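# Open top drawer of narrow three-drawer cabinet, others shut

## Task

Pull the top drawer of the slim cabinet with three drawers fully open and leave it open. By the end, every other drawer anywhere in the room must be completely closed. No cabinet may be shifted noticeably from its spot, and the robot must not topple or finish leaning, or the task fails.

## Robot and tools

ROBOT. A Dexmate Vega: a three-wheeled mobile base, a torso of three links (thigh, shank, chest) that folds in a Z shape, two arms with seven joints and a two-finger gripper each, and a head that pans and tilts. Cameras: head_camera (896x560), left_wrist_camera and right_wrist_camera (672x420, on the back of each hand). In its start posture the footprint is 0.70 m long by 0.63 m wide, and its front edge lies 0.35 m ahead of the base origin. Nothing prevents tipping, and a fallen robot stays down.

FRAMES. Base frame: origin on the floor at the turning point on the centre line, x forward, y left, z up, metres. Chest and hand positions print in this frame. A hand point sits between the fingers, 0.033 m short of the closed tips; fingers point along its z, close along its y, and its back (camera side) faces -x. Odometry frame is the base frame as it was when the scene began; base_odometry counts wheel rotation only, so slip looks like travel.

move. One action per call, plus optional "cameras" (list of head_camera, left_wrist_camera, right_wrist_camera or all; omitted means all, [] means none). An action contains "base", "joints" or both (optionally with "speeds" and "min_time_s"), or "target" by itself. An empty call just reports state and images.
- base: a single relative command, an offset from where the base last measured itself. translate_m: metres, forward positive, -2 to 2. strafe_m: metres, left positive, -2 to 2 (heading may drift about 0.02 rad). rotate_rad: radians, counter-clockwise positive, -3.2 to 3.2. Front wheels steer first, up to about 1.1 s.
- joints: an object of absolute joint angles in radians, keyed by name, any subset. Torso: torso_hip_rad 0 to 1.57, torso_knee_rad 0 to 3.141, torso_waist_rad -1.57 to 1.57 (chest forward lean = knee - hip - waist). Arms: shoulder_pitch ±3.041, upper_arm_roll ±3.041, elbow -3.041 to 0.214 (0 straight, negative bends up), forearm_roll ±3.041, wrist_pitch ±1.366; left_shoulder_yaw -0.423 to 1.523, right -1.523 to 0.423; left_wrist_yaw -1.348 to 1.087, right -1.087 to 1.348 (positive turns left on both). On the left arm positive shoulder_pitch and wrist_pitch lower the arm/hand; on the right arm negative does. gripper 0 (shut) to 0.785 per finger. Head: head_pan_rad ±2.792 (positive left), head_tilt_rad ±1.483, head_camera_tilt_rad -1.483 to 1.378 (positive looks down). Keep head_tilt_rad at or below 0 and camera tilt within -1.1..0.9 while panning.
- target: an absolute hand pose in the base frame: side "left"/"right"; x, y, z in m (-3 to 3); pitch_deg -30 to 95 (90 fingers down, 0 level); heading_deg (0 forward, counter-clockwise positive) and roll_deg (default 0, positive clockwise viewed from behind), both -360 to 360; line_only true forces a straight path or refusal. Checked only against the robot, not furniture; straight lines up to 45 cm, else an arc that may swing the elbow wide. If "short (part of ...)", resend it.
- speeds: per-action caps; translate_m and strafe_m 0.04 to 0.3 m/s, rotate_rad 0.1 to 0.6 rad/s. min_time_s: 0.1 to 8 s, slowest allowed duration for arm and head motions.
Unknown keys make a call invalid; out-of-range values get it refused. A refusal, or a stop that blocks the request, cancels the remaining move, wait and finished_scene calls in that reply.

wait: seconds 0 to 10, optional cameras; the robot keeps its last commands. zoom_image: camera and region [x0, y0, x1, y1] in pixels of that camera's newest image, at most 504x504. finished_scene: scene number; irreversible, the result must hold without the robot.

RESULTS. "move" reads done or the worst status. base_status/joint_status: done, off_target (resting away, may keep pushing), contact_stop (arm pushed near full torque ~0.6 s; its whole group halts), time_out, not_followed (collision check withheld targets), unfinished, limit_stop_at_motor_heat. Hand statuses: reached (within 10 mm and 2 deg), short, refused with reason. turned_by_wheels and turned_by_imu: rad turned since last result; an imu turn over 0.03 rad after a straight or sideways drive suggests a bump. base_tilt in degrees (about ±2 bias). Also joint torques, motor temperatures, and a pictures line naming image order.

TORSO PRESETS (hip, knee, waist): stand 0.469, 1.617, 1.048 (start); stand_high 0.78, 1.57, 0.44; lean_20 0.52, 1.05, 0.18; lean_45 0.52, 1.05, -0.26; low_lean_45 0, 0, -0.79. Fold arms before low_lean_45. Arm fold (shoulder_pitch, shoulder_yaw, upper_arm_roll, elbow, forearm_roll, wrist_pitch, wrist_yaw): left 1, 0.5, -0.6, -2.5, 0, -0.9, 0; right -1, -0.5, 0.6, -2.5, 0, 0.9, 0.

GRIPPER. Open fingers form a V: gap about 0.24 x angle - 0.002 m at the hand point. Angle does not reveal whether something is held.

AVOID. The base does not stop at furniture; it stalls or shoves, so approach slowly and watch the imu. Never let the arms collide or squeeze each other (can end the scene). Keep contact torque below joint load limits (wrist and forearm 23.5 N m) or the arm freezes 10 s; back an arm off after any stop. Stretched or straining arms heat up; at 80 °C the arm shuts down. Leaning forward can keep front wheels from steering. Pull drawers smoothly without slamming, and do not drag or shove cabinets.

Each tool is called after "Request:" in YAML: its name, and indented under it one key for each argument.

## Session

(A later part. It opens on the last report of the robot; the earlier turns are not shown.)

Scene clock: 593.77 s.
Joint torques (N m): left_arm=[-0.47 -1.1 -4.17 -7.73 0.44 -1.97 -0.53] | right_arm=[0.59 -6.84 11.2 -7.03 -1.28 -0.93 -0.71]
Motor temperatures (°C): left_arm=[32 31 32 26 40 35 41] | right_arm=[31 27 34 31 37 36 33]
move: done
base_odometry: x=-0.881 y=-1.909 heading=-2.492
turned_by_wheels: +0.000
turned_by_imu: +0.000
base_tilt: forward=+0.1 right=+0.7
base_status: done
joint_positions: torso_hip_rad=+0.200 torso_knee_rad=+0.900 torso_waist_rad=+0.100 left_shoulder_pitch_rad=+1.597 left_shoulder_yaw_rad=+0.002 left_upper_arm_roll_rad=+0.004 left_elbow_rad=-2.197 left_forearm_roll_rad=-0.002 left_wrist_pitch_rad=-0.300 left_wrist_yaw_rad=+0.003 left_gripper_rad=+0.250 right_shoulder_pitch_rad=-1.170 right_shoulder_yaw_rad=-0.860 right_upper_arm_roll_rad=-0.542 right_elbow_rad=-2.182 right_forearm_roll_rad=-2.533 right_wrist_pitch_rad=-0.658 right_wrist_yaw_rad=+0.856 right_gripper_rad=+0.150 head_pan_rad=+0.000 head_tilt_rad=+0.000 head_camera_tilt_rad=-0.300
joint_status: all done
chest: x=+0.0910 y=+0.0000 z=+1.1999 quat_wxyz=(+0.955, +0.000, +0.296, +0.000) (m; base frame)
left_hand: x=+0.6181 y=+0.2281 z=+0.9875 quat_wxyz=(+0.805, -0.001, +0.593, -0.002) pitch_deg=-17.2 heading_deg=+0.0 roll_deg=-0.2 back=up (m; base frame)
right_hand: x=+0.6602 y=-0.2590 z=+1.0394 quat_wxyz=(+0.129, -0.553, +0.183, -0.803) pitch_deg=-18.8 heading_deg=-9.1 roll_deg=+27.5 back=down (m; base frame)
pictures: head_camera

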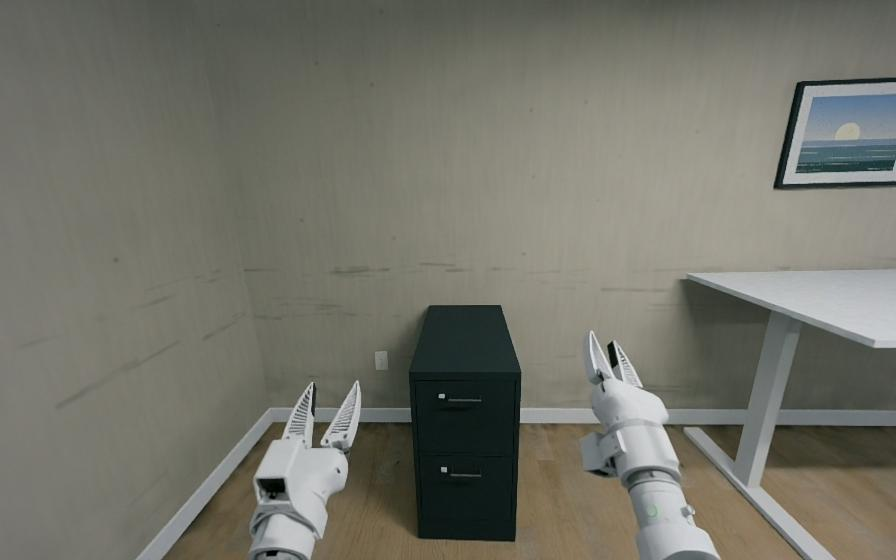

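Request:
move:
  base: {"rotate_rad": -1.599}
  joints: {"torso_hip_rad": 0.05, "torso_knee_rad": 0.6, "torso_waist_rad": -0.25, "left_shoulder_pitch_rad": 0.955, "left_shoulder_yaw_rad": 0.944, "left_upper_arm_roll_rad": 0.789, "left_elbow_rad": -2.172, "left_forearm_roll_rad": 0.763, "left_wrist_pitch_rad": 0.930, "left_wrist_yaw_rad": -0.360, "right_shoulder_pitch_rad": -1.6, "right_shoulder_yaw_rad": 0, "right_upper_arm_roll_rad": 0, "right_elbow_rad": -2.2, "right_forearm_roll_rad": 0, "right_wrist_pitch_rad": 0.493, "right_wrist_yaw_rad": 0, "right_gripper_rad": 0, "head_camera_tilt_rad": -0.3}
  cameras: ["head_camera"]

Scene clock: 603.60 s.
Joint torques (N m): left_arm=[-14.06 7.94 -5.41 -4.83 1.91 -0.23 0.6] | right_arm=[-10.41 0.07 4.27 -9.5 0.33 3.75 -0.67]
Motor temperatures (°C): left_arm=[32 31 32 26 40 35 41] | right_arm=[30 27 33 32 36 36 33]
move: done
base_odometry: x=-0.882 y=-1.911 heading=+2.187
turned_by_wheels: -1.604
turned_by_imu: -1.595
base_tilt: forward=+0.0 right=+0.7
base_status: done
joint_positions: torso_hip_rad=+0.050 torso_knee_rad=+0.600 torso_waist_rad=-0.250 left_shoulder_pitch_rad=+0.955 left_shoulder_yaw_rad=+0.944 left_upper_arm_roll_rad=+0.789 left_elbow_rad=-2.172 left_forearm_roll_rad=+0.763 left_wrist_pitch_rad=+0.930 left_wrist_yaw_rad=-0.360 left_gripper_rad=+0.250 right_shoulder_pitch_rad=-1.599 right_shoulder_yaw_rad=-0.002 right_upper_arm_roll_rad=-0.001 right_elbow_rad=-2.200 right_forearm_roll_rad=-0.004 right_wrist_pitch_rad=+0.491 right_wrist_yaw_rad=+0.002 right_gripper_rad=+0.000 head_pan_rad=+0.000 head_tilt_rad=+0.000 head_camera_tilt_rad=-0.300
joint_status: all done
chest: x=+0.1386 y=+0.0000 z=+1.0534 quat_wxyz=(+0.921, +0.000, +0.389, +0.000) (m; base frame)
left_hand: x=+0.6000 y=+0.2303 z=+0.4395 quat_wxyz=(+0.271, +0.653, +0.653, +0.271) pitch_deg=+44.9 heading_deg=+0.0 roll_deg=-90.0 (m; base frame)
right_hand: x=+0.5974 y=-0.2271 z=+0.8181 quat_wxyz=(+0.802, -0.003, +0.597, +0.001) pitch_deg=-16.7 heading_deg=+0.3 roll_deg=-0.3 back=up (m; base frame)
pictures: head_camera

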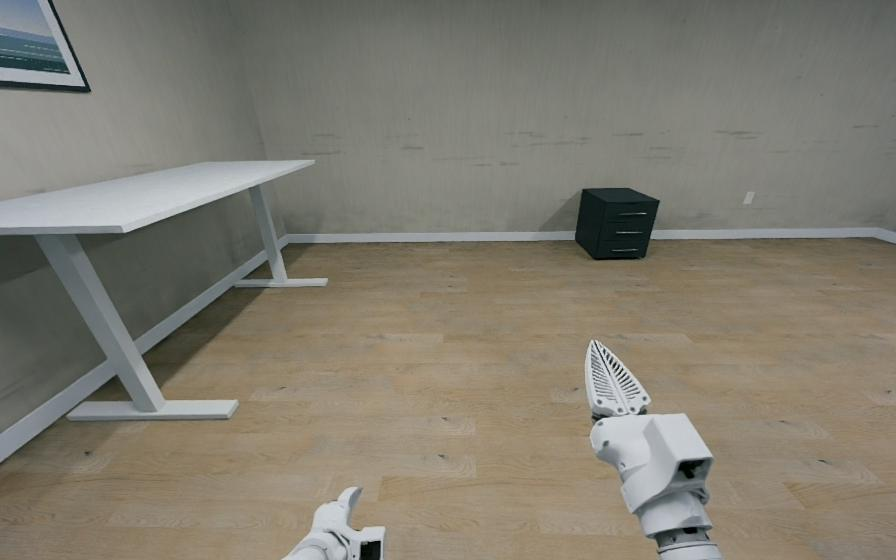

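Request:
move:
  base: {"strafe_m": -1.66}
  cameras: []

Request:
move:
  base: {"translate_m": 1.95}
  joints: {"head_camera_tilt_rad": 0.0}
  cameras: ["head_camera", "left_wrist_camera"]

Scene clock: 614.33 s.
Joint torques (N m): left_arm=[-13.54 5.45 -5.34 -4.51 2.08 -0.05 0.69] | right_arm=[-9.34 -0.47 3.61 -8.81 0.14 3.11 -0.26]
Motor temperatures (°C): left_arm=[32 31 32 26 40 35 41] | right_arm=[30 27 33 32 36 36 33]
move: done
base_odometry: x=+0.485 y=-0.983 heading=+2.145
turned_by_wheels: -0.042
turned_by_imu: -0.017
base_tilt: forward=+0.0 right=+0.7
base_status: done
joint_positions: torso_hip_rad=+0.050 torso_knee_rad=+0.600 torso_waist_rad=-0.250 left_shoulder_pitch_rad=+0.955 left_shoulder_yaw_rad=+0.944 left_upper_arm_roll_rad=+0.789 left_elbow_rad=-2.172 left_forearm_roll_rad=+0.763 left_wrist_pitch_rad=+0.930 left_wrist_yaw_rad=-0.360 left_gripper_rad=+0.250 right_shoulder_pitch_rad=-1.600 right_shoulder_yaw_rad=+0.000 right_upper_arm_roll_rad=+0.000 right_elbow_rad=-2.200 right_forearm_roll_rad=+0.000 right_wrist_pitch_rad=+0.493 right_wrist_yaw_rad=+0.000 right_gripper_rad=+0.000 head_pan_rad=+0.000 head_tilt_rad=+0.000 head_camera_tilt_rad=-0.300
joint_status: not commanded
chest: x=+0.1386 y=+0.0000 z=+1.0534 quat_wxyz=(+0.921, +0.000, +0.389, +0.000) (m; base frame)
left_hand: x=+0.5999 y=+0.2303 z=+0.4394 quat_wxyz=(+0.271, +0.653, +0.653, +0.271) pitch_deg=+44.9 heading_deg=+0.0 roll_deg=-90.0 (m; base frame)
right_hand: x=+0.5970 y=-0.2293 z=+0.8185 quat_wxyz=(+0.803, +0.000, +0.596, +0.000) pitch_deg=-16.8 heading_deg=+0.0 roll_deg=+0.0 back=up (m; base frame)
pictures: none
No camera images: "cameras" was empty.

Scene clock: 622.93 s.
Joint torques (N m): left_arm=[-12.41 6.56 -6.1 -5.43 2.15 -0.45 0.64] | right_arm=[-9.66 0.24 3.56 -8.75 0.21 3.27 -0.18]
Motor temperatures (°C): left_arm=[32 31 32 26 40 35 41] | right_arm=[30 27 33 32 36 36 33]
move: done
base_odometry: x=-0.576 y=+0.652 heading=+2.146
turned_by_wheels: +0.001
turned_by_imu: +0.000
base_tilt: forward=+0.1 right=+0.7
base_status: done
joint_positions: torso_hip_rad=+0.050 torso_knee_rad=+0.600 torso_waist_rad=-0.250 left_shoulder_pitch_rad=+0.955 left_shoulder_yaw_rad=+0.944 left_upper_arm_roll_rad=+0.789 left_elbow_rad=-2.172 left_forearm_roll_rad=+0.763 left_wrist_pitch_rad=+0.930 left_wrist_yaw_rad=-0.360 left_gripper_rad=+0.250 right_shoulder_pitch_rad=-1.600 right_shoulder_yaw_rad=+0.000 right_upper_arm_roll_rad=+0.000 right_elbow_rad=-2.200 right_forearm_roll_rad=+0.000 right_wrist_pitch_rad=+0.493 right_wrist_yaw_rad=+0.000 right_gripper_rad=+0.000 head_pan_rad=+0.000 head_tilt_rad=+0.000 head_camera_tilt_rad=+0.000
joint_status: all done
chest: x=+0.1387 y=+0.0000 z=+1.0533 quat_wxyz=(+0.921, +0.000, +0.389, +0.000) (m; base frame)
left_hand: x=+0.6000 y=+0.2303 z=+0.4394 quat_wxyz=(+0.271, +0.653, +0.653, +0.271) pitch_deg=+44.9 heading_deg=+0.0 roll_deg=-90.0 (m; base frame)
right_hand: x=+0.5970 y=-0.2293 z=+0.8185 quat_wxyz=(+0.803, +0.000, +0.596, +0.000) pitch_deg=-16.8 heading_deg=+0.0 roll_deg=+0.0 back=up (m; base frame)
pictures: head_camera, left_wrist_camera

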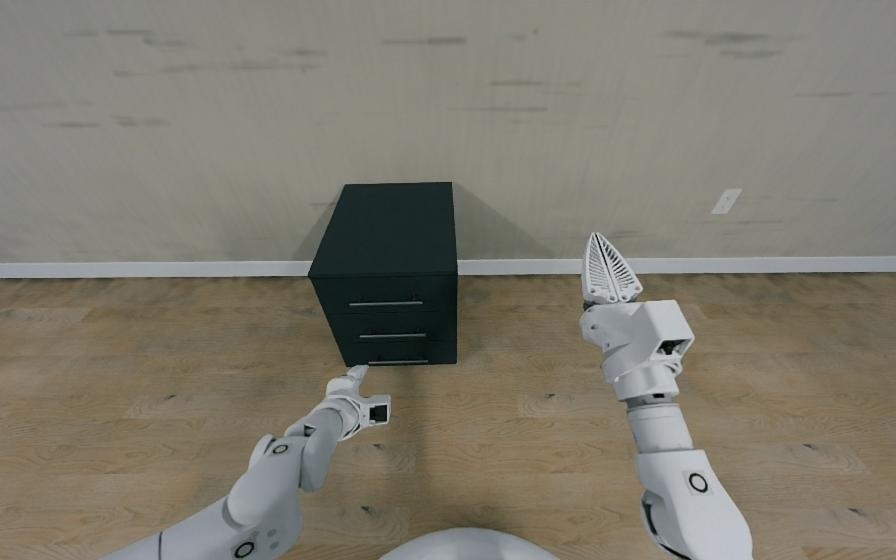

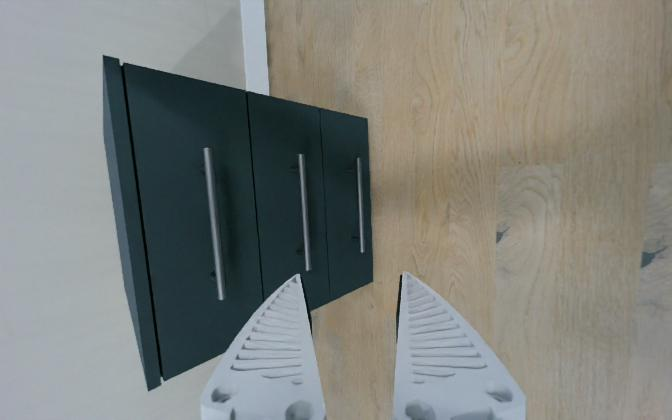

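Request:
move:
  base: {"rotate_rad": 0.036}
  joints: {"head_camera_tilt_rad": 0.0}
  cameras: ["head_camera", "left_wrist_camera"]

Scene clock: 624.77 s.
Joint torques (N m): left_arm=[-13.33 5.62 -5.15 -4.66 2.21 -0.18 0.47] | right_arm=[-9.64 -0.35 3.44 -8.08 0.24 3.33 -0.16]
Motor temperatures (°C): left_arm=[32 31 31 26 40 35 41] | right_arm=[30 27 33 32 36 36 33]
move: done
base_odometry: x=-0.576 y=+0.653 heading=+2.182
turned_by_wheels: +0.036
turned_by_imu: +0.037
base_tilt: forward=+0.2 right=+0.7
base_status: done
joint_positions: torso_hip_rad=+0.050 torso_knee_rad=+0.600 torso_waist_rad=-0.250 left_shoulder_pitch_rad=+0.955 left_shoulder_yaw_rad=+0.944 left_upper_arm_roll_rad=+0.789 left_elbow_rad=-2.172 left_forearm_roll_rad=+0.763 left_wrist_pitch_rad=+0.930 left_wrist_yaw_rad=-0.360 left_gripper_rad=+0.250 right_shoulder_pitch_rad=-1.600 right_shoulder_yaw_rad=+0.000 right_upper_arm_roll_rad=+0.000 right_elbow_rad=-2.200 right_forearm_roll_rad=+0.000 right_wrist_pitch_rad=+0.493 right_wrist_yaw_rad=+0.000 right_gripper_rad=+0.000 head_pan_rad=+0.000 head_tilt_rad=+0.000 head_camera_tilt_rad=+0.000
joint_status: all done
chest: x=+0.1387 y=+0.0000 z=+1.0533 quat_wxyz=(+0.921, +0.000, +0.389, +0.000) (m; base frame)
left_hand: x=+0.6000 y=+0.2303 z=+0.4394 quat_wxyz=(+0.271, +0.653, +0.653, +0.271) pitch_deg=+44.9 heading_deg=+0.0 roll_deg=-90.0 (m; base frame)
right_hand: x=+0.5970 y=-0.2293 z=+0.8185 quat_wxyz=(+0.803, +0.000, +0.596, +0.000) pitch_deg=-16.8 heading_deg=+0.0 roll_deg=+0.0 back=up (m; base frame)
pictures: head_camera, left_wrist_camera

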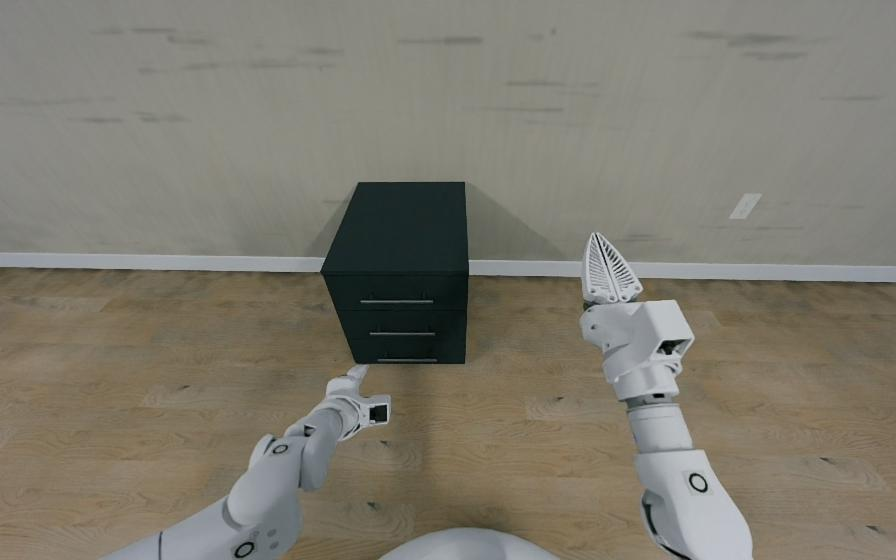

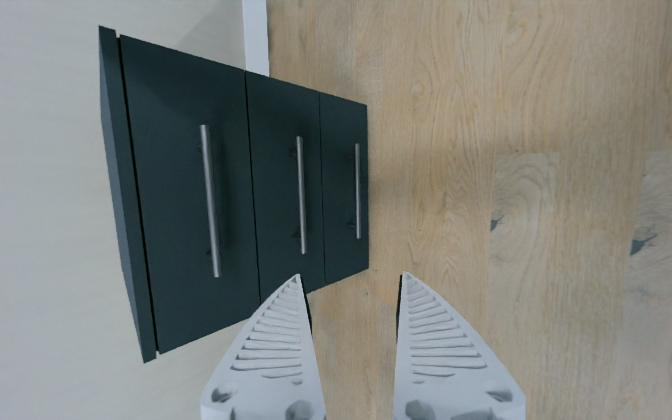

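Request:
move:
  base: {"translate_m": 0.17}
  cameras: ["left_wrist_camera"]

Scene clock: 627.53 s.
Joint torques (N m): left_arm=[-11.27 6.66 -5.92 -4.33 2.47 0.14 0.54] | right_arm=[-9.96 0.96 3.64 -8.52 0.38 3.04 -0.2]
Motor temperatures (°C): left_arm=[32 31 31 26 40 35 41] | right_arm=[30 27 33 32 36 36 33]
move: done
base_odometry: x=-0.674 y=+0.792 heading=+2.182
turned_by_wheels: +0.001
turned_by_imu: +0.000
base_tilt: forward=+0.1 right=+0.7
base_status: done
joint_positions: torso_hip_rad=+0.050 torso_knee_rad=+0.600 torso_waist_rad=-0.250 left_shoulder_pitch_rad=+0.955 left_shoulder_yaw_rad=+0.944 left_upper_arm_roll_rad=+0.789 left_elbow_rad=-2.172 left_forearm_roll_rad=+0.763 left_wrist_pitch_rad=+0.930 left_wrist_yaw_rad=-0.360 left_gripper_rad=+0.250 right_shoulder_pitch_rad=-1.600 right_shoulder_yaw_rad=+0.000 right_upper_arm_roll_rad=+0.000 right_elbow_rad=-2.200 right_forearm_roll_rad=+0.000 right_wrist_pitch_rad=+0.493 right_wrist_yaw_rad=+0.000 right_gripper_rad=+0.000 head_pan_rad=+0.000 head_tilt_rad=+0.000 head_camera_tilt_rad=+0.000
joint_status: not commanded
chest: x=+0.1387 y=+0.0000 z=+1.0533 quat_wxyz=(+0.921, +0.000, +0.390, +0.000) (m; base frame)
left_hand: x=+0.6000 y=+0.2303 z=+0.4394 quat_wxyz=(+0.271, +0.653, +0.653, +0.271) pitch_deg=+44.9 heading_deg=+0.0 roll_deg=-90.0 (m; base frame)
right_hand: x=+0.5970 y=-0.2293 z=+0.8185 quat_wxyz=(+0.803, +0.000, +0.596, +0.000) pitch_deg=-16.8 heading_deg=+0.0 roll_deg=+0.0 back=up (m; base frame)
pictures: left_wrist_camera

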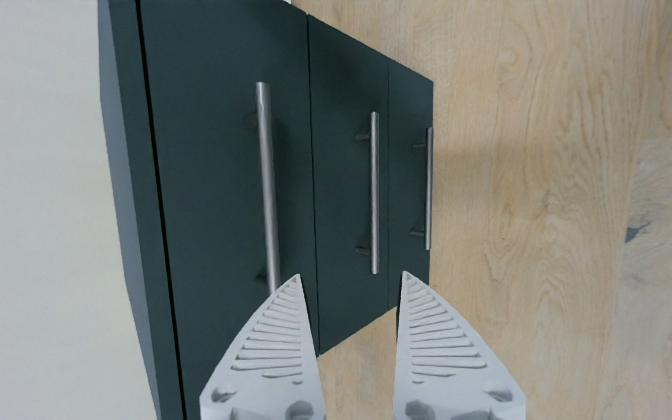

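Request:
move:
  target: {"side": "left", "x": 0.6967, "y": 0.20, "z": 0.4393, "pitch_deg": 45, "heading_deg": 0, "roll_deg": 90, "line_only": true}
  cameras: ["left_wrist_camera"]

Scene clock: 630.37 s.
Joint torques (N m): left_arm=[-23.63 -2.6 -8.09 -3.86 2.71 -0.96 1.28] | right_arm=[-9.22 0.74 4.08 -8.43 0.24 3.36 -0.28]
Motor temperatures (°C): left_arm=[32 31 31 26 40 35 41] | right_arm=[30 27 33 32 36 37 33]
move: done
base_odometry: x=-0.674 y=+0.792 heading=+2.183
turned_by_wheels: +0.000
turned_by_imu: +0.000
base_tilt: forward=+0.1 right=+0.7
base_status: not commanded
joint_positions: torso_hip_rad=+0.050 torso_knee_rad=+0.600 torso_waist_rad=-0.250 left_shoulder_pitch_rad=+0.665 left_shoulder_yaw_rad=+0.761 left_upper_arm_roll_rad=+0.879 left_elbow_rad=-1.919 left_forearm_roll_rad=+0.790 left_wrist_pitch_rad=+0.864 left_wrist_yaw_rad=-0.494 left_gripper_rad=+0.250 right_shoulder_pitch_rad=-1.600 right_shoulder_yaw_rad=+0.000 right_upper_arm_roll_rad=+0.000 right_elbow_rad=-2.200 right_forearm_roll_rad=+0.000 right_wrist_pitch_rad=+0.493 right_wrist_yaw_rad=+0.000 right_gripper_rad=+0.000 head_pan_rad=+0.000 head_tilt_rad=+0.000 head_camera_tilt_rad=+0.000
joint_status: not commanded
chest: x=+0.1386 y=+0.0000 z=+1.0534 quat_wxyz=(+0.921, +0.000, +0.389, +0.000) (m; base frame)
left_hand: x=+0.6950 y=+0.2007 z=+0.4390 quat_wxyz=(+0.270, +0.653, +0.654, +0.270) pitch_deg=+45.0 heading_deg=+0.0 roll_deg=-90.0 (m; base frame)
left_hand_status: reached (straight line, planned for 1.3 s): 2 mm and 0.0 deg off.
right_hand: x=+0.5969 y=-0.2293 z=+0.8186 quat_wxyz=(+0.803, +0.000, +0.596, +0.000) pitch_deg=-16.8 heading_deg=+0.0 roll_deg=+0.0 back=up (m; base frame)
pictures: left_wrist_camera

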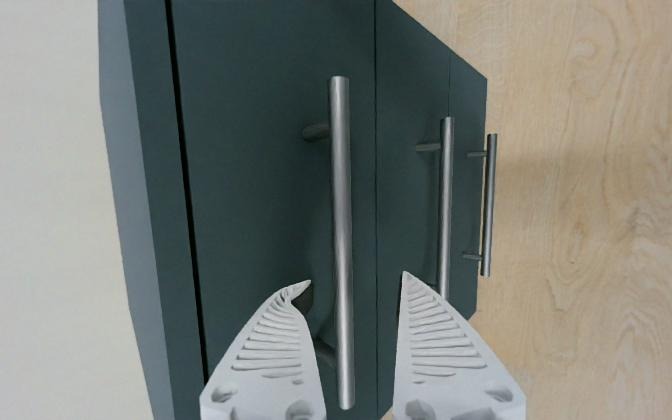

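Request:
move:
  joints: {"left_gripper_rad": 0.0}
  cameras: []

Request:
move:
  base: {"translate_m": -0.40}
  speeds: {"translate_m": 0.15}
  cameras: ["head_camera", "left_wrist_camera"]

Scene clock: 631.43 s.
Joint torques (N m): left_arm=[-16.46 1.41 -5.08 -4.75 0.78 0.33 -0.39] | right_arm=[-8.97 0.19 3.42 -9.43 0.24 3.38 -0.43]
Motor temperatures (°C): left_arm=[32 31 31 26 40 35 41] | right_arm=[30 27 33 32 36 37 33]
move: done
base_odometry: x=-0.674 y=+0.792 heading=+2.182
turned_by_wheels: +0.000
turned_by_imu: +0.000
base_tilt: forward=+0.1 right=+0.8
base_status: not commanded
joint_positions: torso_hip_rad=+0.050 torso_knee_rad=+0.600 torso_waist_rad=-0.250 left_shoulder_pitch_rad=+0.661 left_shoulder_yaw_rad=+0.759 left_upper_arm_roll_rad=+0.880 left_elbow_rad=-1.916 left_forearm_roll_rad=+0.790 left_wrist_pitch_rad=+0.862 left_wrist_yaw_rad=-0.495 left_gripper_rad=+0.000 right_shoulder_pitch_rad=-1.600 right_shoulder_yaw_rad=+0.000 right_upper_arm_roll_rad=+0.000 right_elbow_rad=-2.200 right_forearm_roll_rad=+0.000 right_wrist_pitch_rad=+0.493 right_wrist_yaw_rad=+0.000 right_gripper_rad=+0.000 head_pan_rad=+0.000 head_tilt_rad=+0.000 head_camera_tilt_rad=+0.000
joint_status: all done
chest: x=+0.1386 y=+0.0000 z=+1.0534 quat_wxyz=(+0.921, +0.000, +0.389, +0.000) (m; base frame)
left_hand: x=+0.6967 y=+0.2002 z=+0.4396 quat_wxyz=(+0.271, +0.653, +0.653, +0.271) pitch_deg=+45.0 heading_deg=+0.0 roll_deg=-90.0 (m; base frame)
right_hand: x=+0.5969 y=-0.2293 z=+0.8186 quat_wxyz=(+0.803, +0.000, +0.596, +0.000) pitch_deg=-16.8 heading_deg=+0.0 roll_deg=+0.0 back=up (m; base frame)
pictures: none
No camera images: "cameras" was empty.

Scene clock: 635.23 s.
Joint torques (N m): left_arm=[1.91 -0.48 1.66 -0.93 -4.97 0.72 -4.01] | right_arm=[-9.78 -0.04 3.37 -8.88 0.09 3.18 -0.14]
Motor temperatures (°C): left_arm=[32 31 31 26 40 35 41] | right_arm=[30 27 33 32 36 37 33]
move: done
base_odometry: x=-0.444 y=+0.465 heading=+2.183
turned_by_wheels: +0.001
turned_by_imu: +0.001
base_tilt: forward=+0.1 right=+0.8
base_status: done
joint_positions: torso_hip_rad=+0.050 torso_knee_rad=+0.600 torso_waist_rad=-0.250 left_shoulder_pitch_rad=+0.660 left_shoulder_yaw_rad=+0.758 left_upper_arm_roll_rad=+0.880 left_elbow_rad=-1.916 left_forearm_roll_rad=+0.792 left_wrist_pitch_rad=+0.862 left_wrist_yaw_rad=-0.494 left_gripper_rad=+0.000 right_shoulder_pitch_rad=-1.600 right_shoulder_yaw_rad=+0.000 right_upper_arm_roll_rad=+0.000 right_elbow_rad=-2.200 right_forearm_roll_rad=+0.000 right_wrist_pitch_rad=+0.493 right_wrist_yaw_rad=+0.000 right_gripper_rad=+0.000 head_pan_rad=+0.000 head_tilt_rad=+0.000 head_camera_tilt_rad=+0.000
joint_status: not commanded
chest: x=+0.1385 y=+0.0000 z=+1.0534 quat_wxyz=(+0.921, +0.000, +0.389, +0.000) (m; base frame)
left_hand: x=+0.6981 y=+0.2003 z=+0.4411 quat_wxyz=(+0.272, +0.653, +0.653, +0.272) pitch_deg=+44.7 heading_deg=+0.1 roll_deg=-89.9 (m; base frame)
right_hand: x=+0.5969 y=-0.2293 z=+0.8187 quat_wxyz=(+0.803, +0.000, +0.596, +0.000) pitch_deg=-16.8 heading_deg=+0.0 roll_deg=+0.0 back=up (m; base frame)
pictures: head_camera, left_wrist_camera

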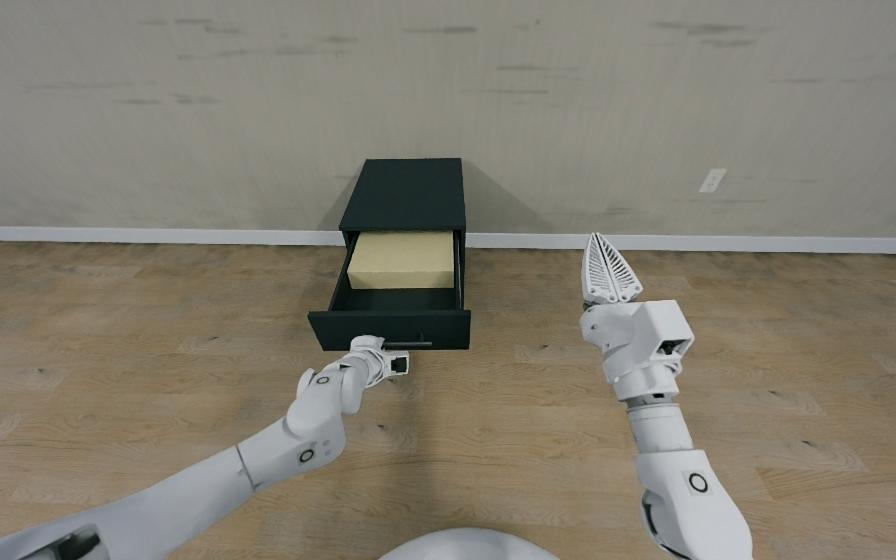

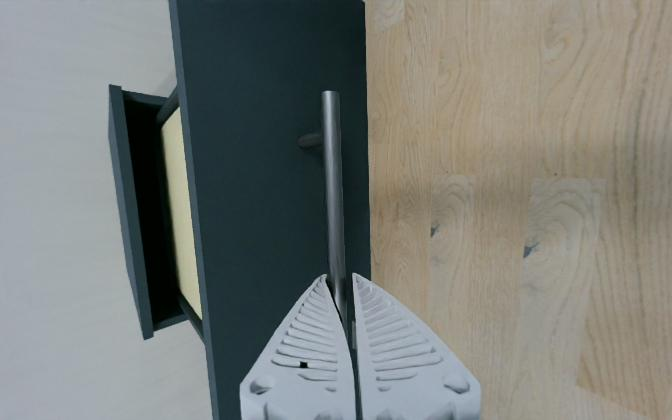

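Request:
move:
  base: {"translate_m": -0.04}
  speeds: {"translate_m": 0.1}
  cameras: ["head_camera", "left_wrist_camera"]

Scene clock: 638.10 s.
Joint torques (N m): left_arm=[-9.34 0.26 -7.15 -4.08 1.82 0.43 0.4] | right_arm=[-10.27 0.96 3.28 -9.92 0.16 3.35 -0.22]
Motor temperatures (°C): left_arm=[32 31 31 26 41 35 41] | right_arm=[30 27 33 32 36 37 33]
move: done
base_odometry: x=-0.420 y=+0.432 heading=+2.184
turned_by_wheels: +0.001
turned_by_imu: +0.001
base_tilt: forward=+0.1 right=+0.8
base_status: done
joint_positions: torso_hip_rad=+0.050 torso_knee_rad=+0.600 torso_waist_rad=-0.250 left_shoulder_pitch_rad=+0.660 left_shoulder_yaw_rad=+0.758 left_upper_arm_roll_rad=+0.880 left_elbow_rad=-1.916 left_forearm_roll_rad=+0.790 left_wrist_pitch_rad=+0.862 left_wrist_yaw_rad=-0.495 left_gripper_rad=+0.000 right_shoulder_pitch_rad=-1.600 right_shoulder_yaw_rad=+0.000 right_upper_arm_roll_rad=+0.000 right_elbow_rad=-2.200 right_forearm_roll_rad=+0.000 right_wrist_pitch_rad=+0.493 right_wrist_yaw_rad=+0.000 right_gripper_rad=+0.000 head_pan_rad=+0.000 head_tilt_rad=+0.000 head_camera_tilt_rad=+0.000
joint_status: not commanded
chest: x=+0.1386 y=+0.0000 z=+1.0534 quat_wxyz=(+0.921, +0.000, +0.389, +0.000) (m; base frame)
left_hand: x=+0.6968 y=+0.2001 z=+0.4395 quat_wxyz=(+0.271, +0.653, +0.653, +0.271) pitch_deg=+45.0 heading_deg=+0.0 roll_deg=-90.0 (m; base frame)
right_hand: x=+0.5969 y=-0.2293 z=+0.8186 quat_wxyz=(+0.803, +0.000, +0.596, +0.000) pitch_deg=-16.8 heading_deg=+0.0 roll_deg=+0.0 back=up (m; base frame)
pictures: head_camera, left_wrist_camera

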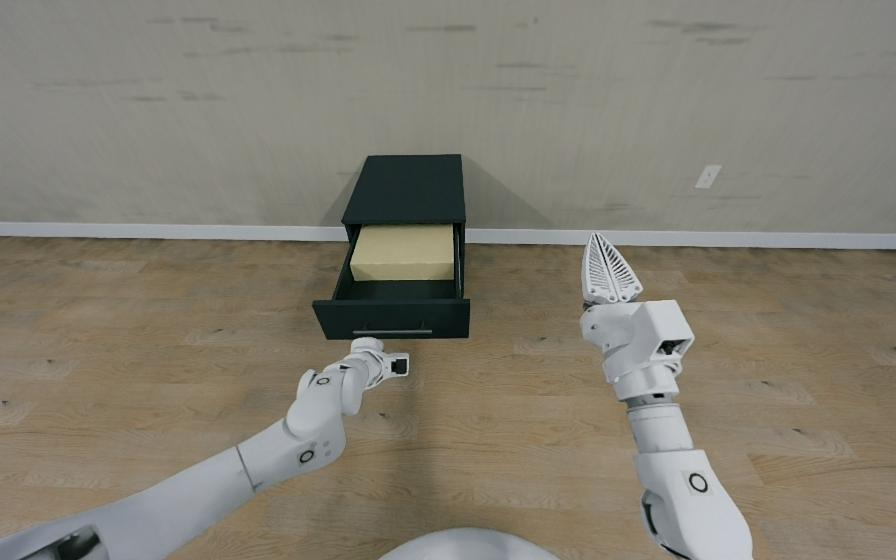

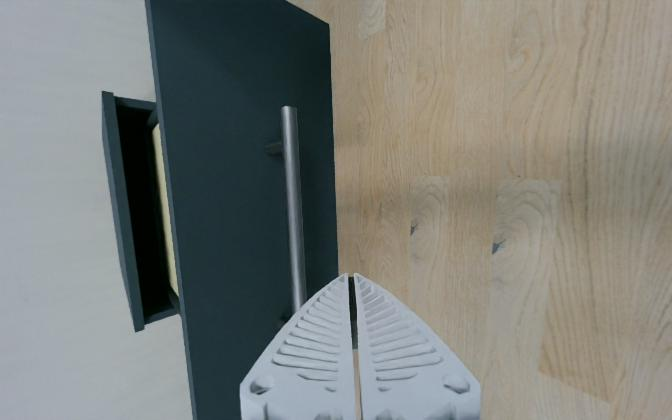

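Request:
move:
  joints: {"left_shoulder_pitch_rad": 0.999, "left_shoulder_yaw_rad": 0.612, "left_upper_arm_roll_rad": 0.783, "left_elbow_rad": -1.578, "left_forearm_roll_rad": 0.794, "left_wrist_pitch_rad": 0.621, "left_wrist_yaw_rad": 0.566, "left_gripper_rad": 0}
  cameras: ["left_wrist_camera"]

Request:
move:
  base: {"translate_m": 0.42}
  speeds: {"translate_m": 0.15}
  cameras: ["head_camera", "left_wrist_camera"]

Scene clock: 644.43 s.
Joint torques (N m): left_arm=[-2.3 -0.69 -8.43 -4.69 2.22 -0.48 1.48] | right_arm=[-9.01 0.84 3.63 -8.38 0.24 3.3 -0.11]
Motor temperatures (°C): left_arm=[31 31 31 26 40 35 41] | right_arm=[30 27 33 32 36 37 33]
move: done
base_odometry: x=-0.420 y=+0.432 heading=+2.184
turned_by_wheels: +0.000
turned_by_imu: +0.000
base_tilt: forward=+0.1 right=+0.8
base_status: not commanded
joint_positions: torso_hip_rad=+0.050 torso_knee_rad=+0.600 torso_waist_rad=-0.250 left_shoulder_pitch_rad=+0.997 left_shoulder_yaw_rad=+0.613 left_upper_arm_roll_rad=+0.784 left_elbow_rad=-1.579 left_forearm_roll_rad=+0.794 left_wrist_pitch_rad=+0.622 left_wrist_yaw_rad=+0.562 left_gripper_rad=+0.000 right_shoulder_pitch_rad=-1.600 right_shoulder_yaw_rad=+0.000 right_upper_arm_roll_rad=+0.000 right_elbow_rad=-2.200 right_forearm_roll_rad=+0.000 right_wrist_pitch_rad=+0.493 right_wrist_yaw_rad=+0.000 right_gripper_rad=+0.000 head_pan_rad=+0.000 head_tilt_rad=+0.000 head_camera_tilt_rad=+0.000
joint_status: all done
chest: x=+0.1386 y=+0.0000 z=+1.0534 quat_wxyz=(+0.921, +0.000, +0.389, +0.000) (m; base frame)
left_hand: x=+0.6603 y=+0.2200 z=+0.4744 quat_wxyz=(+0.454, +0.542, +0.542, +0.454) pitch_deg=+10.2 heading_deg=+0.0 roll_deg=-90.0 (m; base frame)
right_hand: x=+0.5969 y=-0.2293 z=+0.8186 quat_wxyz=(+0.803, +0.000, +0.596, +0.000) pitch_deg=-16.8 heading_deg=+0.0 roll_deg=+0.0 back=up (m; base frame)
pictures: left_wrist_camera

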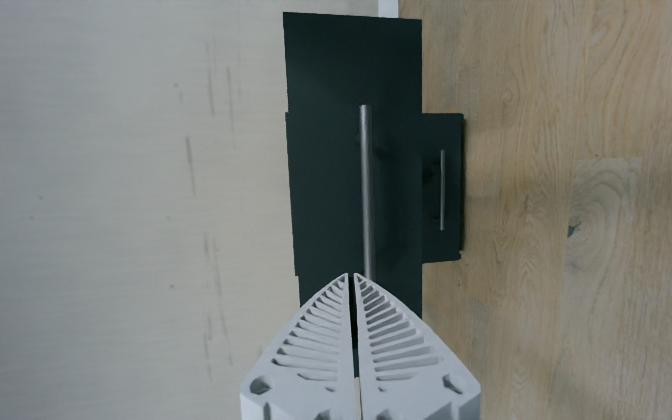

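Scene clock: 648.27 s.
Joint torques (N m): left_arm=[-9.35 -0.45 -7.28 -4.57 1.55 0.4 1.23] | right_arm=[-9.17 0.17 3.34 -8.68 0.18 3.2 -0.03]
Motor temperatures (°C): left_arm=[31 31 31 26 40 35 41] | right_arm=[30 27 33 32 36 37 33]
move: done
base_odometry: x=-0.662 y=+0.775 heading=+2.185
turned_by_wheels: +0.001
turned_by_imu: +0.000
base_tilt: forward=+0.1 right=+0.8
base_status: done
joint_positions: torso_hip_rad=+0.050 torso_knee_rad=+0.600 torso_waist_rad=-0.250 left_shoulder_pitch_rad=+0.999 left_shoulder_yaw_rad=+0.612 left_upper_arm_roll_rad=+0.783 left_elbow_rad=-1.578 left_forearm_roll_rad=+0.794 left_wrist_pitch_rad=+0.621 left_wrist_yaw_rad=+0.566 left_gripper_rad=+0.000 right_shoulder_pitch_rad=-1.600 right_shoulder_yaw_rad=+0.000 right_upper_arm_roll_rad=+0.000 right_elbow_rad=-2.200 right_forearm_roll_rad=+0.000 right_wrist_pitch_rad=+0.493 right_wrist_yaw_rad=+0.000 right_gripper_rad=+0.000 head_pan_rad=+0.000 head_tilt_rad=+0.000 head_camera_tilt_rad=+0.000
joint_status: not commanded
chest: x=+0.1387 y=+0.0000 z=+1.0533 quat_wxyz=(+0.921, +0.000, +0.389, +0.000) (m; base frame)
left_hand: x=+0.6595 y=+0.2201 z=+0.4743 quat_wxyz=(+0.454, +0.542, +0.542, +0.454) pitch_deg=+10.1 heading_deg=+0.0 roll_deg=-90.0 (m; base frame)
right_hand: x=+0.5970 y=-0.2293 z=+0.8185 quat_wxyz=(+0.803, +0.000, +0.596, +0.000) pitch_deg=-16.8 heading_deg=+0.0 roll_deg=+0.0 back=up (m; base frame)
pictures: head_camera, left_wrist_camera

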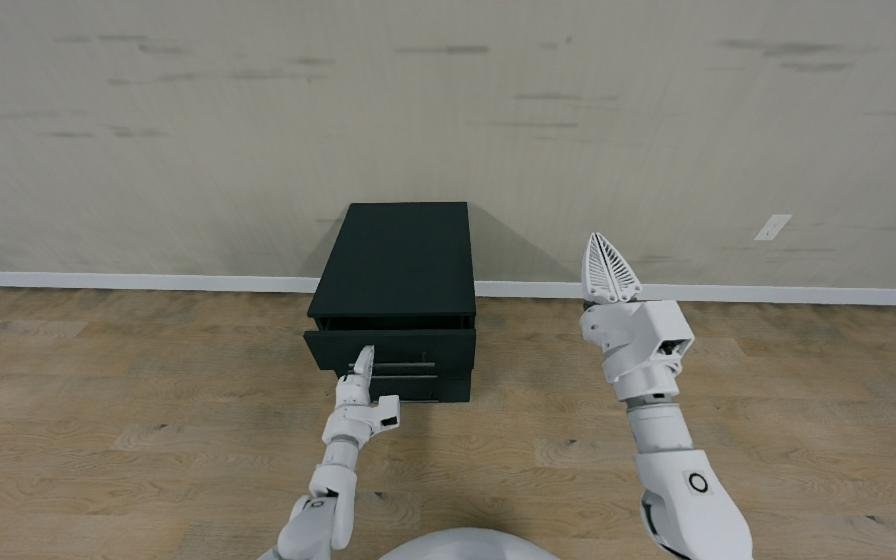

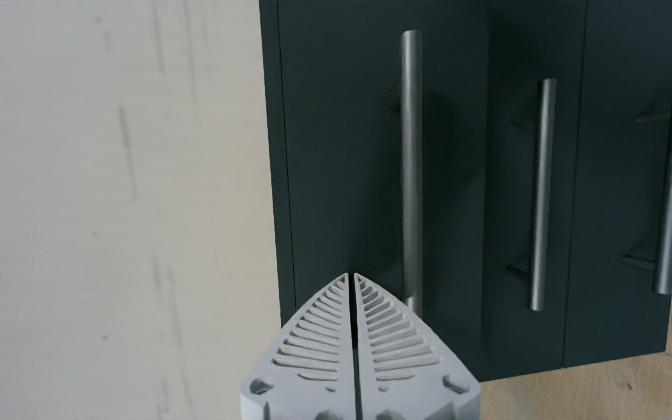

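Request:
move:
  base: {"translate_m": 0.07}
  speeds: {"translate_m": 0.1}
  cameras: ["left_wrist_camera"]

Request:
move:
  base: {"translate_m": -0.12}
  cameras: []

Request:
move:
  joints: {"left_shoulder_pitch_rad": 0.850, "left_shoulder_yaw_rad": 0.627, "left_upper_arm_roll_rad": 0.882, "left_elbow_rad": -1.464, "left_forearm_roll_rad": 0.670, "left_wrist_pitch_rad": 0.593, "left_wrist_yaw_rad": -0.002, "left_gripper_rad": 0.22}
  cameras: ["head_camera", "left_wrist_camera"]

Scene clock: 650.43 s.
Joint torques (N m): left_arm=[-15.21 -0.69 -8.12 -5.71 1.69 0.23 0.93] | right_arm=[-9.64 0.58 3.66 -8.59 0.19 4.24 -0.29]
Motor temperatures (°C): left_arm=[31 31 31 26 40 35 41] | right_arm=[30 27 33 32 36 37 33]
move: done
base_odometry: x=-0.703 y=+0.833 heading=+2.185
turned_by_wheels: +0.001
turned_by_imu: +0.001
base_tilt: forward=+0.1 right=+0.7
base_status: done
joint_positions: torso_hip_rad=+0.050 torso_knee_rad=+0.600 torso_waist_rad=-0.250 left_shoulder_pitch_rad=+0.999 left_shoulder_yaw_rad=+0.612 left_upper_arm_roll_rad=+0.783 left_elbow_rad=-1.578 left_forearm_roll_rad=+0.794 left_wrist_pitch_rad=+0.621 left_wrist_yaw_rad=+0.566 left_gripper_rad=+0.000 right_shoulder_pitch_rad=-1.600 right_shoulder_yaw_rad=+0.000 right_upper_arm_roll_rad=+0.000 right_elbow_rad=-2.200 right_forearm_roll_rad=+0.000 right_wrist_pitch_rad=+0.493 right_wrist_yaw_rad=+0.000 right_gripper_rad=+0.000 head_pan_rad=+0.000 head_tilt_rad=+0.000 head_camera_tilt_rad=+0.000
joint_status: not commanded
chest: x=+0.1386 y=+0.0000 z=+1.0533 quat_wxyz=(+0.921, +0.000, +0.389, +0.000) (m; base frame)
left_hand: x=+0.6594 y=+0.2202 z=+0.4743 quat_wxyz=(+0.454, +0.542, +0.542, +0.454) pitch_deg=+10.1 heading_deg=+0.0 roll_deg=-90.0 (m; base frame)
right_hand: x=+0.5970 y=-0.2293 z=+0.8185 quat_wxyz=(+0.803, +0.000, +0.596, +0.000) pitch_deg=-16.8 heading_deg=+0.0 roll_deg=+0.0 back=up (m; base frame)
pictures: left_wrist_camera

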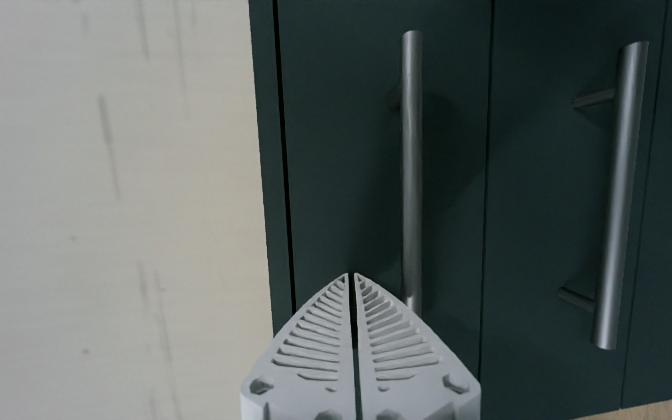

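Scene clock: 652.23 s.
Joint torques (N m): left_arm=[-11.68 1.78 -8.7 -5.63 1.67 -0.77 1.14] | right_arm=[-8.37 1.05 3.82 -8.25 0.14 2.88 -0.29]
Motor temperatures (°C): left_arm=[31 31 31 26 40 35 41] | right_arm=[30 27 33 32 36 37 33]
move: done
base_odometry: x=-0.633 y=+0.735 heading=+2.185
turned_by_wheels: +0.000
turned_by_imu: -0.001
base_tilt: forward=+0.1 right=+0.8
base_status: done
joint_positions: torso_hip_rad=+0.050 torso_knee_rad=+0.600 torso_waist_rad=-0.250 left_shoulder_pitch_rad=+0.999 left_shoulder_yaw_rad=+0.612 left_upper_arm_roll_rad=+0.783 left_elbow_rad=-1.578 left_forearm_roll_rad=+0.794 left_wrist_pitch_rad=+0.621 left_wrist_yaw_rad=+0.566 left_gripper_rad=+0.000 right_shoulder_pitch_rad=-1.600 right_shoulder_yaw_rad=+0.000 right_upper_arm_roll_rad=+0.000 right_elbow_rad=-2.200 right_forearm_roll_rad=+0.000 right_wrist_pitch_rad=+0.493 right_wrist_yaw_rad=+0.000 right_gripper_rad=+0.000 head_pan_rad=+0.000 head_tilt_rad=+0.000 head_camera_tilt_rad=+0.000
joint_status: not commanded
chest: x=+0.1386 y=+0.0000 z=+1.0533 quat_wxyz=(+0.921, +0.000, +0.389, +0.000) (m; base frame)
left_hand: x=+0.6594 y=+0.2202 z=+0.4743 quat_wxyz=(+0.454, +0.542, +0.542, +0.454) pitch_deg=+10.1 heading_deg=+0.0 roll_deg=-90.0 (m; base frame)
right_hand: x=+0.5970 y=-0.2293 z=+0.8185 quat_wxyz=(+0.803, +0.000, +0.596, +0.000) pitch_deg=-16.8 heading_deg=+0.0 roll_deg=+0.0 back=up (m; base frame)
pictures: none
No camera images: "cameras" was empty.

Scene clock: 655.57 s.
Joint torques (N m): left_arm=[-15.08 5.54 -2.89 -3.92 1.1 -0.31 0.84] | right_arm=[-8.67 0.1 3.6 -7.97 0.09 2.65 -0.11]
Motor temperatures (°C): left_arm=[31 31 31 26 40 35 41] | right_arm=[30 27 32 32 36 37 33]
move: done
base_odometry: x=-0.633 y=+0.735 heading=+2.185
turned_by_wheels: +0.000
turned_by_imu: +0.000
base_tilt: forward=+0.1 right=+0.7
base_status: not commanded
joint_positions: torso_hip_rad=+0.050 torso_knee_rad=+0.600 torso_waist_rad=-0.250 left_shoulder_pitch_rad=+0.851 left_shoulder_yaw_rad=+0.627 left_upper_arm_roll_rad=+0.881 left_elbow_rad=-1.465 left_forearm_roll_rad=+0.671 left_wrist_pitch_rad=+0.593 left_wrist_yaw_rad=+0.002 left_gripper_rad=+0.220 right_shoulder_pitch_rad=-1.600 right_shoulder_yaw_rad=+0.000 right_upper_arm_roll_rad=+0.000 right_elbow_rad=-2.200 right_forearm_roll_rad=+0.000 right_wrist_pitch_rad=+0.493 right_wrist_yaw_rad=+0.000 right_gripper_rad=+0.000 head_pan_rad=+0.000 head_tilt_rad=+0.000 head_camera_tilt_rad=+0.000
joint_status: all done
chest: x=+0.1386 y=+0.0000 z=+1.0533 quat_wxyz=(+0.921, +0.000, +0.389, +0.000) (m; base frame)
left_hand: x=+0.6007 y=+0.2296 z=+0.2818 quat_wxyz=(+0.272, +0.653, +0.653, +0.272) pitch_deg=+44.8 heading_deg=+0.0 roll_deg=+90.0 (m; base frame)
right_hand: x=+0.5969 y=-0.2293 z=+0.8185 quat_wxyz=(+0.803, +0.000, +0.596, +0.000) pitch_deg=-16.8 heading_deg=+0.0 roll_deg=+0.0 back=up (m; base frame)
pictures: head_camera, left_wrist_camera

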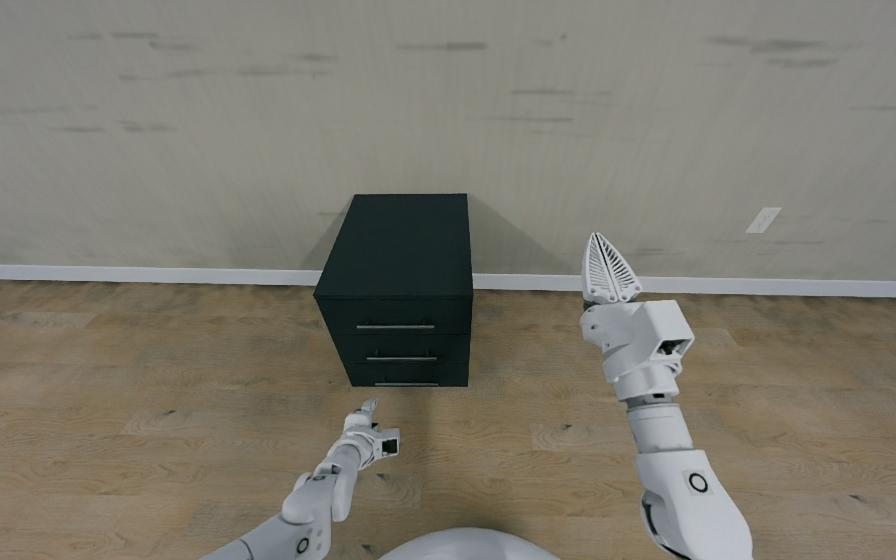

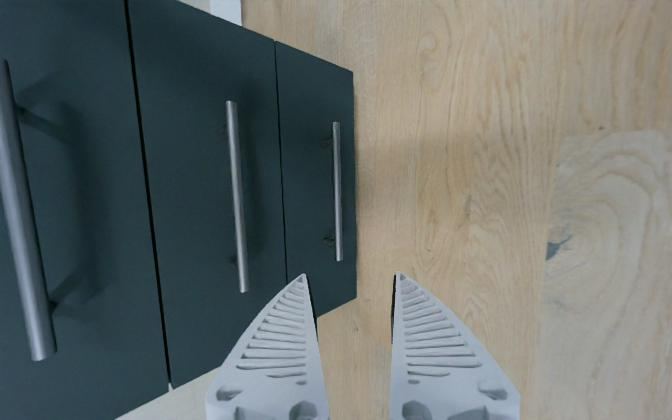

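Request:
move:
  base: {"translate_m": 0.08}
  cameras: []

Request:
move:
  target: {"side": "left", "x": 0.686, "y": 0.20, "z": 0.279, "pitch_deg": 45, "heading_deg": 0, "roll_deg": 90, "line_only": true}
  cameras: ["left_wrist_camera"]

Scene clock: 657.70 s.
Joint torques (N m): left_arm=[-15.36 3.78 -2.8 -4.45 0.94 -0.25 0.59] | right_arm=[-10.17 0.41 3.66 -9.27 0.15 3.13 -0.18]
Motor temperatures (°C): left_arm=[31 31 31 26 40 35 41] | right_arm=[30 27 32 32 36 37 33]
move: done
base_odometry: x=-0.679 y=+0.800 heading=+2.186
turned_by_wheels: +0.001
turned_by_imu: +0.001
base_tilt: forward=+0.0 right=+0.7
base_status: done
joint_positions: torso_hip_rad=+0.050 torso_knee_rad=+0.600 torso_waist_rad=-0.250 left_shoulder_pitch_rad=+0.850 left_shoulder_yaw_rad=+0.627 left_upper_arm_roll_rad=+0.882 left_elbow_rad=-1.464 left_forearm_roll_rad=+0.670 left_wrist_pitch_rad=+0.593 left_wrist_yaw_rad=-0.002 left_gripper_rad=+0.220 right_shoulder_pitch_rad=-1.600 right_shoulder_yaw_rad=+0.000 right_upper_arm_roll_rad=+0.000 right_elbow_rad=-2.200 right_forearm_roll_rad=+0.000 right_wrist_pitch_rad=+0.493 right_wrist_yaw_rad=+0.000 right_gripper_rad=+0.000 head_pan_rad=+0.000 head_tilt_rad=+0.000 head_camera_tilt_rad=+0.000
joint_status: not commanded
chest: x=+0.1387 y=+0.0000 z=+1.0533 quat_wxyz=(+0.921, +0.000, +0.389, +0.000) (m; base frame)
left_hand: x=+0.5999 y=+0.2297 z=+0.2806 quat_wxyz=(+0.271, +0.653, +0.653, +0.271) pitch_deg=+45.0 heading_deg=+0.0 roll_deg=+90.0 (m; base frame)
right_hand: x=+0.5970 y=-0.2293 z=+0.8185 quat_wxyz=(+0.803, +0.000, +0.596, +0.000) pitch_deg=-16.8 heading_deg=+0.0 roll_deg=+0.0 back=up (m; base frame)
pictures: none
No camera images: "cameras" was empty.

Scene clock: 660.20 s.
Joint torques (N m): left_arm=[-48.34 -5.2 -12.88 -11.48 6.1 -2.25 5.81] | right_arm=[-9.49 0.22 3.48 -8.32 0.23 2.78 -0.05]
Motor temperatures (°C): left_arm=[32 31 31 26 40 35 41] | right_arm=[30 27 32 32 36 37 33]
move: done
base_odometry: x=-0.679 y=+0.800 heading=+2.186
turned_by_wheels: +0.000
turned_by_imu: +0.001
base_tilt: forward=+0.1 right=+0.8
base_status: not commanded
joint_positions: torso_hip_rad=+0.050 torso_knee_rad=+0.600 torso_waist_rad=-0.250 left_shoulder_pitch_rad=+0.623 left_shoulder_yaw_rad=+0.454 left_upper_arm_roll_rad=+0.930 left_elbow_rad=-1.179 left_forearm_roll_rad=+0.668 left_wrist_pitch_rad=+0.523 left_wrist_yaw_rad=-0.057 left_gripper_rad=+0.220 right_shoulder_pitch_rad=-1.600 right_shoulder_yaw_rad=+0.000 right_upper_arm_roll_rad=+0.000 right_elbow_rad=-2.200 right_forearm_roll_rad=+0.000 right_wrist_pitch_rad=+0.493 right_wrist_yaw_rad=+0.000 right_gripper_rad=+0.000 head_pan_rad=+0.000 head_tilt_rad=+0.000 head_camera_tilt_rad=+0.000
joint_status: not commanded
chest: x=+0.1388 y=+0.0000 z=+1.0533 quat_wxyz=(+0.921, +0.000, +0.390, +0.000) (m; base frame)
left_hand: x=+0.6829 y=+0.2010 z=+0.2770 quat_wxyz=(+0.269, +0.654, +0.654, +0.269) pitch_deg=+45.3 heading_deg=+0.1 roll_deg=-90.0 (m; base frame)
left_hand_status: reached (straight line, planned for 1.2 s): 4 mm and 0.3 deg off.
right_hand: x=+0.5970 y=-0.2293 z=+0.8183 quat_wxyz=(+0.803, +0.000, +0.597, +0.000) pitch_deg=-16.7 heading_deg=+0.0 roll_deg=+0.0 back=up (m; base frame)
pictures: left_wrist_camera

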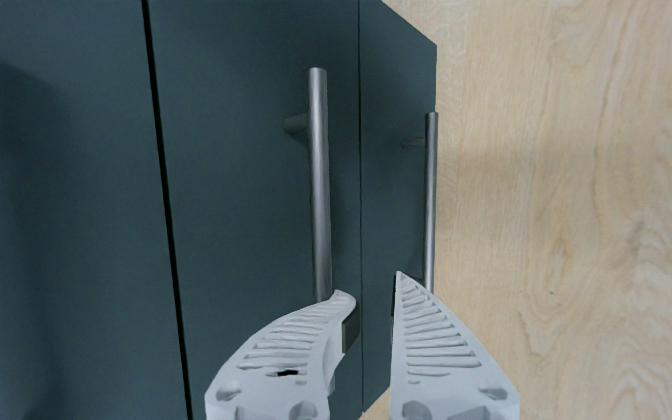

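Request:
move:
  target: {"side": "left", "x": 0.650, "y": 0.20, "z": 0.320, "pitch_deg": 45, "heading_deg": 0, "roll_deg": 90, "line_only": true}
  cameras: ["left_wrist_camera"]

Request:
move:
  target: {"side": "left", "x": 0.6984, "y": 0.20, "z": 0.287, "pitch_deg": 45, "heading_deg": 0, "roll_deg": 90, "line_only": true}
  cameras: ["left_wrist_camera"]

Scene clock: 664.07 s.
Joint torques (N m): left_arm=[-7.99 3.77 -9.1 -6.39 1.74 -0.52 0.53] | right_arm=[-9.46 0.04 3.05 -8.59 0.1 3.01 -0.21]
Motor temperatures (°C): left_arm=[32 31 32 26 41 35 42] | right_arm=[30 27 32 32 36 37 33]
move: done
base_odometry: x=-0.679 y=+0.800 heading=+2.186
turned_by_wheels: +0.000
turned_by_imu: +0.000
base_tilt: forward=+0.1 right=+0.8
base_status: not commanded
joint_positions: torso_hip_rad=+0.050 torso_knee_rad=+0.600 torso_waist_rad=-0.250 left_shoulder_pitch_rad=+0.748 left_shoulder_yaw_rad=+0.601 left_upper_arm_roll_rad=+0.909 left_elbow_rad=-1.539 left_forearm_roll_rad=+0.714 left_wrist_pitch_rad=+0.684 left_wrist_yaw_rad=-0.153 left_gripper_rad=+0.220 right_shoulder_pitch_rad=-1.600 right_shoulder_yaw_rad=+0.000 right_upper_arm_roll_rad=+0.000 right_elbow_rad=-2.200 right_forearm_roll_rad=+0.000 right_wrist_pitch_rad=+0.493 right_wrist_yaw_rad=+0.000 right_gripper_rad=+0.000 head_pan_rad=+0.000 head_tilt_rad=+0.000 head_camera_tilt_rad=+0.000
joint_status: not commanded
chest: x=+0.1387 y=+0.0000 z=+1.0533 quat_wxyz=(+0.921, +0.000, +0.390, +0.000) (m; base frame)
left_hand: x=+0.6504 y=+0.1999 z=+0.3195 quat_wxyz=(+0.271, +0.653, +0.653, +0.271) pitch_deg=+45.0 heading_deg=+0.0 roll_deg=+90.0 (m; base frame)
left_hand_status: reached (straight line, planned for 1.5 s): 1 mm and 0.0 deg off.
right_hand: x=+0.5970 y=-0.2293 z=+0.8184 quat_wxyz=(+0.803, +0.000, +0.597, +0.000) pitch_deg=-16.8 heading_deg=+0.0 roll_deg=+0.0 back=up (m; base frame)
pictures: left_wrist_camera

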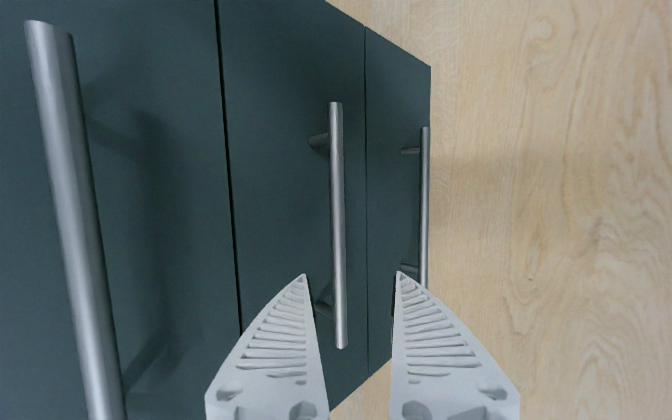

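Scene clock: 666.87 s.
Joint torques (N m): left_arm=[-32.57 -2.19 -8.38 -2.97 1.52 -0.81 1.8] | right_arm=[-9.08 0.8 3.05 -7.5 0.33 3.3 -0.31]
Motor temperatures (°C): left_arm=[32 31 32 26 41 35 42] | right_arm=[30 27 32 32 36 37 33]
move: done
base_odometry: x=-0.679 y=+0.800 heading=+2.186
turned_by_wheels: +0.000
turned_by_imu: +0.000
base_tilt: forward=+0.1 right=+0.8
base_status: not commanded
joint_positions: torso_hip_rad=+0.050 torso_knee_rad=+0.600 torso_waist_rad=-0.250 left_shoulder_pitch_rad=+0.598 left_shoulder_yaw_rad=+0.456 left_upper_arm_roll_rad=+0.931 left_elbow_rad=-1.185 left_forearm_roll_rad=+0.668 left_wrist_pitch_rad=+0.526 left_wrist_yaw_rad=-0.082 left_gripper_rad=+0.220 right_shoulder_pitch_rad=-1.600 right_shoulder_yaw_rad=+0.000 right_upper_arm_roll_rad=+0.000 right_elbow_rad=-2.200 right_forearm_roll_rad=+0.000 right_wrist_pitch_rad=+0.493 right_wrist_yaw_rad=+0.000 right_gripper_rad=+0.000 head_pan_rad=+0.000 head_tilt_rad=+0.000 head_camera_tilt_rad=+0.000
joint_status: not commanded
chest: x=+0.1386 y=+0.0000 z=+1.0534 quat_wxyz=(+0.921, +0.000, +0.389, +0.000) (m; base frame)
left_hand: x=+0.6974 y=+0.2001 z=+0.2869 quat_wxyz=(+0.270, +0.653, +0.653, +0.270) pitch_deg=+45.1 heading_deg=+0.0 roll_deg=-90.0 (m; base frame)
left_hand_status: reached (straight line, planned for 1.5 s): 1 mm and 0.1 deg off.
right_hand: x=+0.5969 y=-0.2293 z=+0.8186 quat_wxyz=(+0.803, +0.000, +0.596, +0.000) pitch_deg=-16.8 heading_deg=+0.0 roll_deg=+0.0 back=up (m; base frame)
pictures: left_wrist_camera

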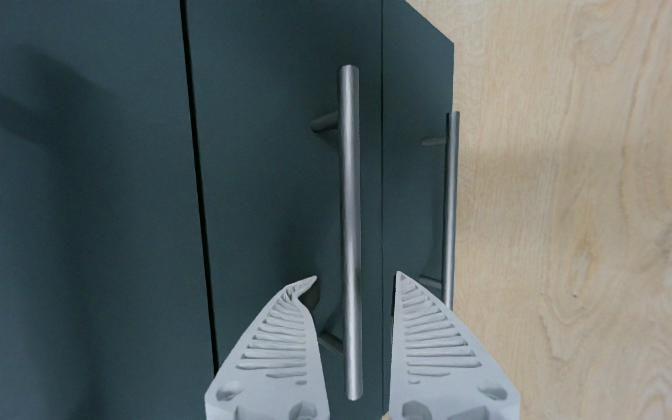

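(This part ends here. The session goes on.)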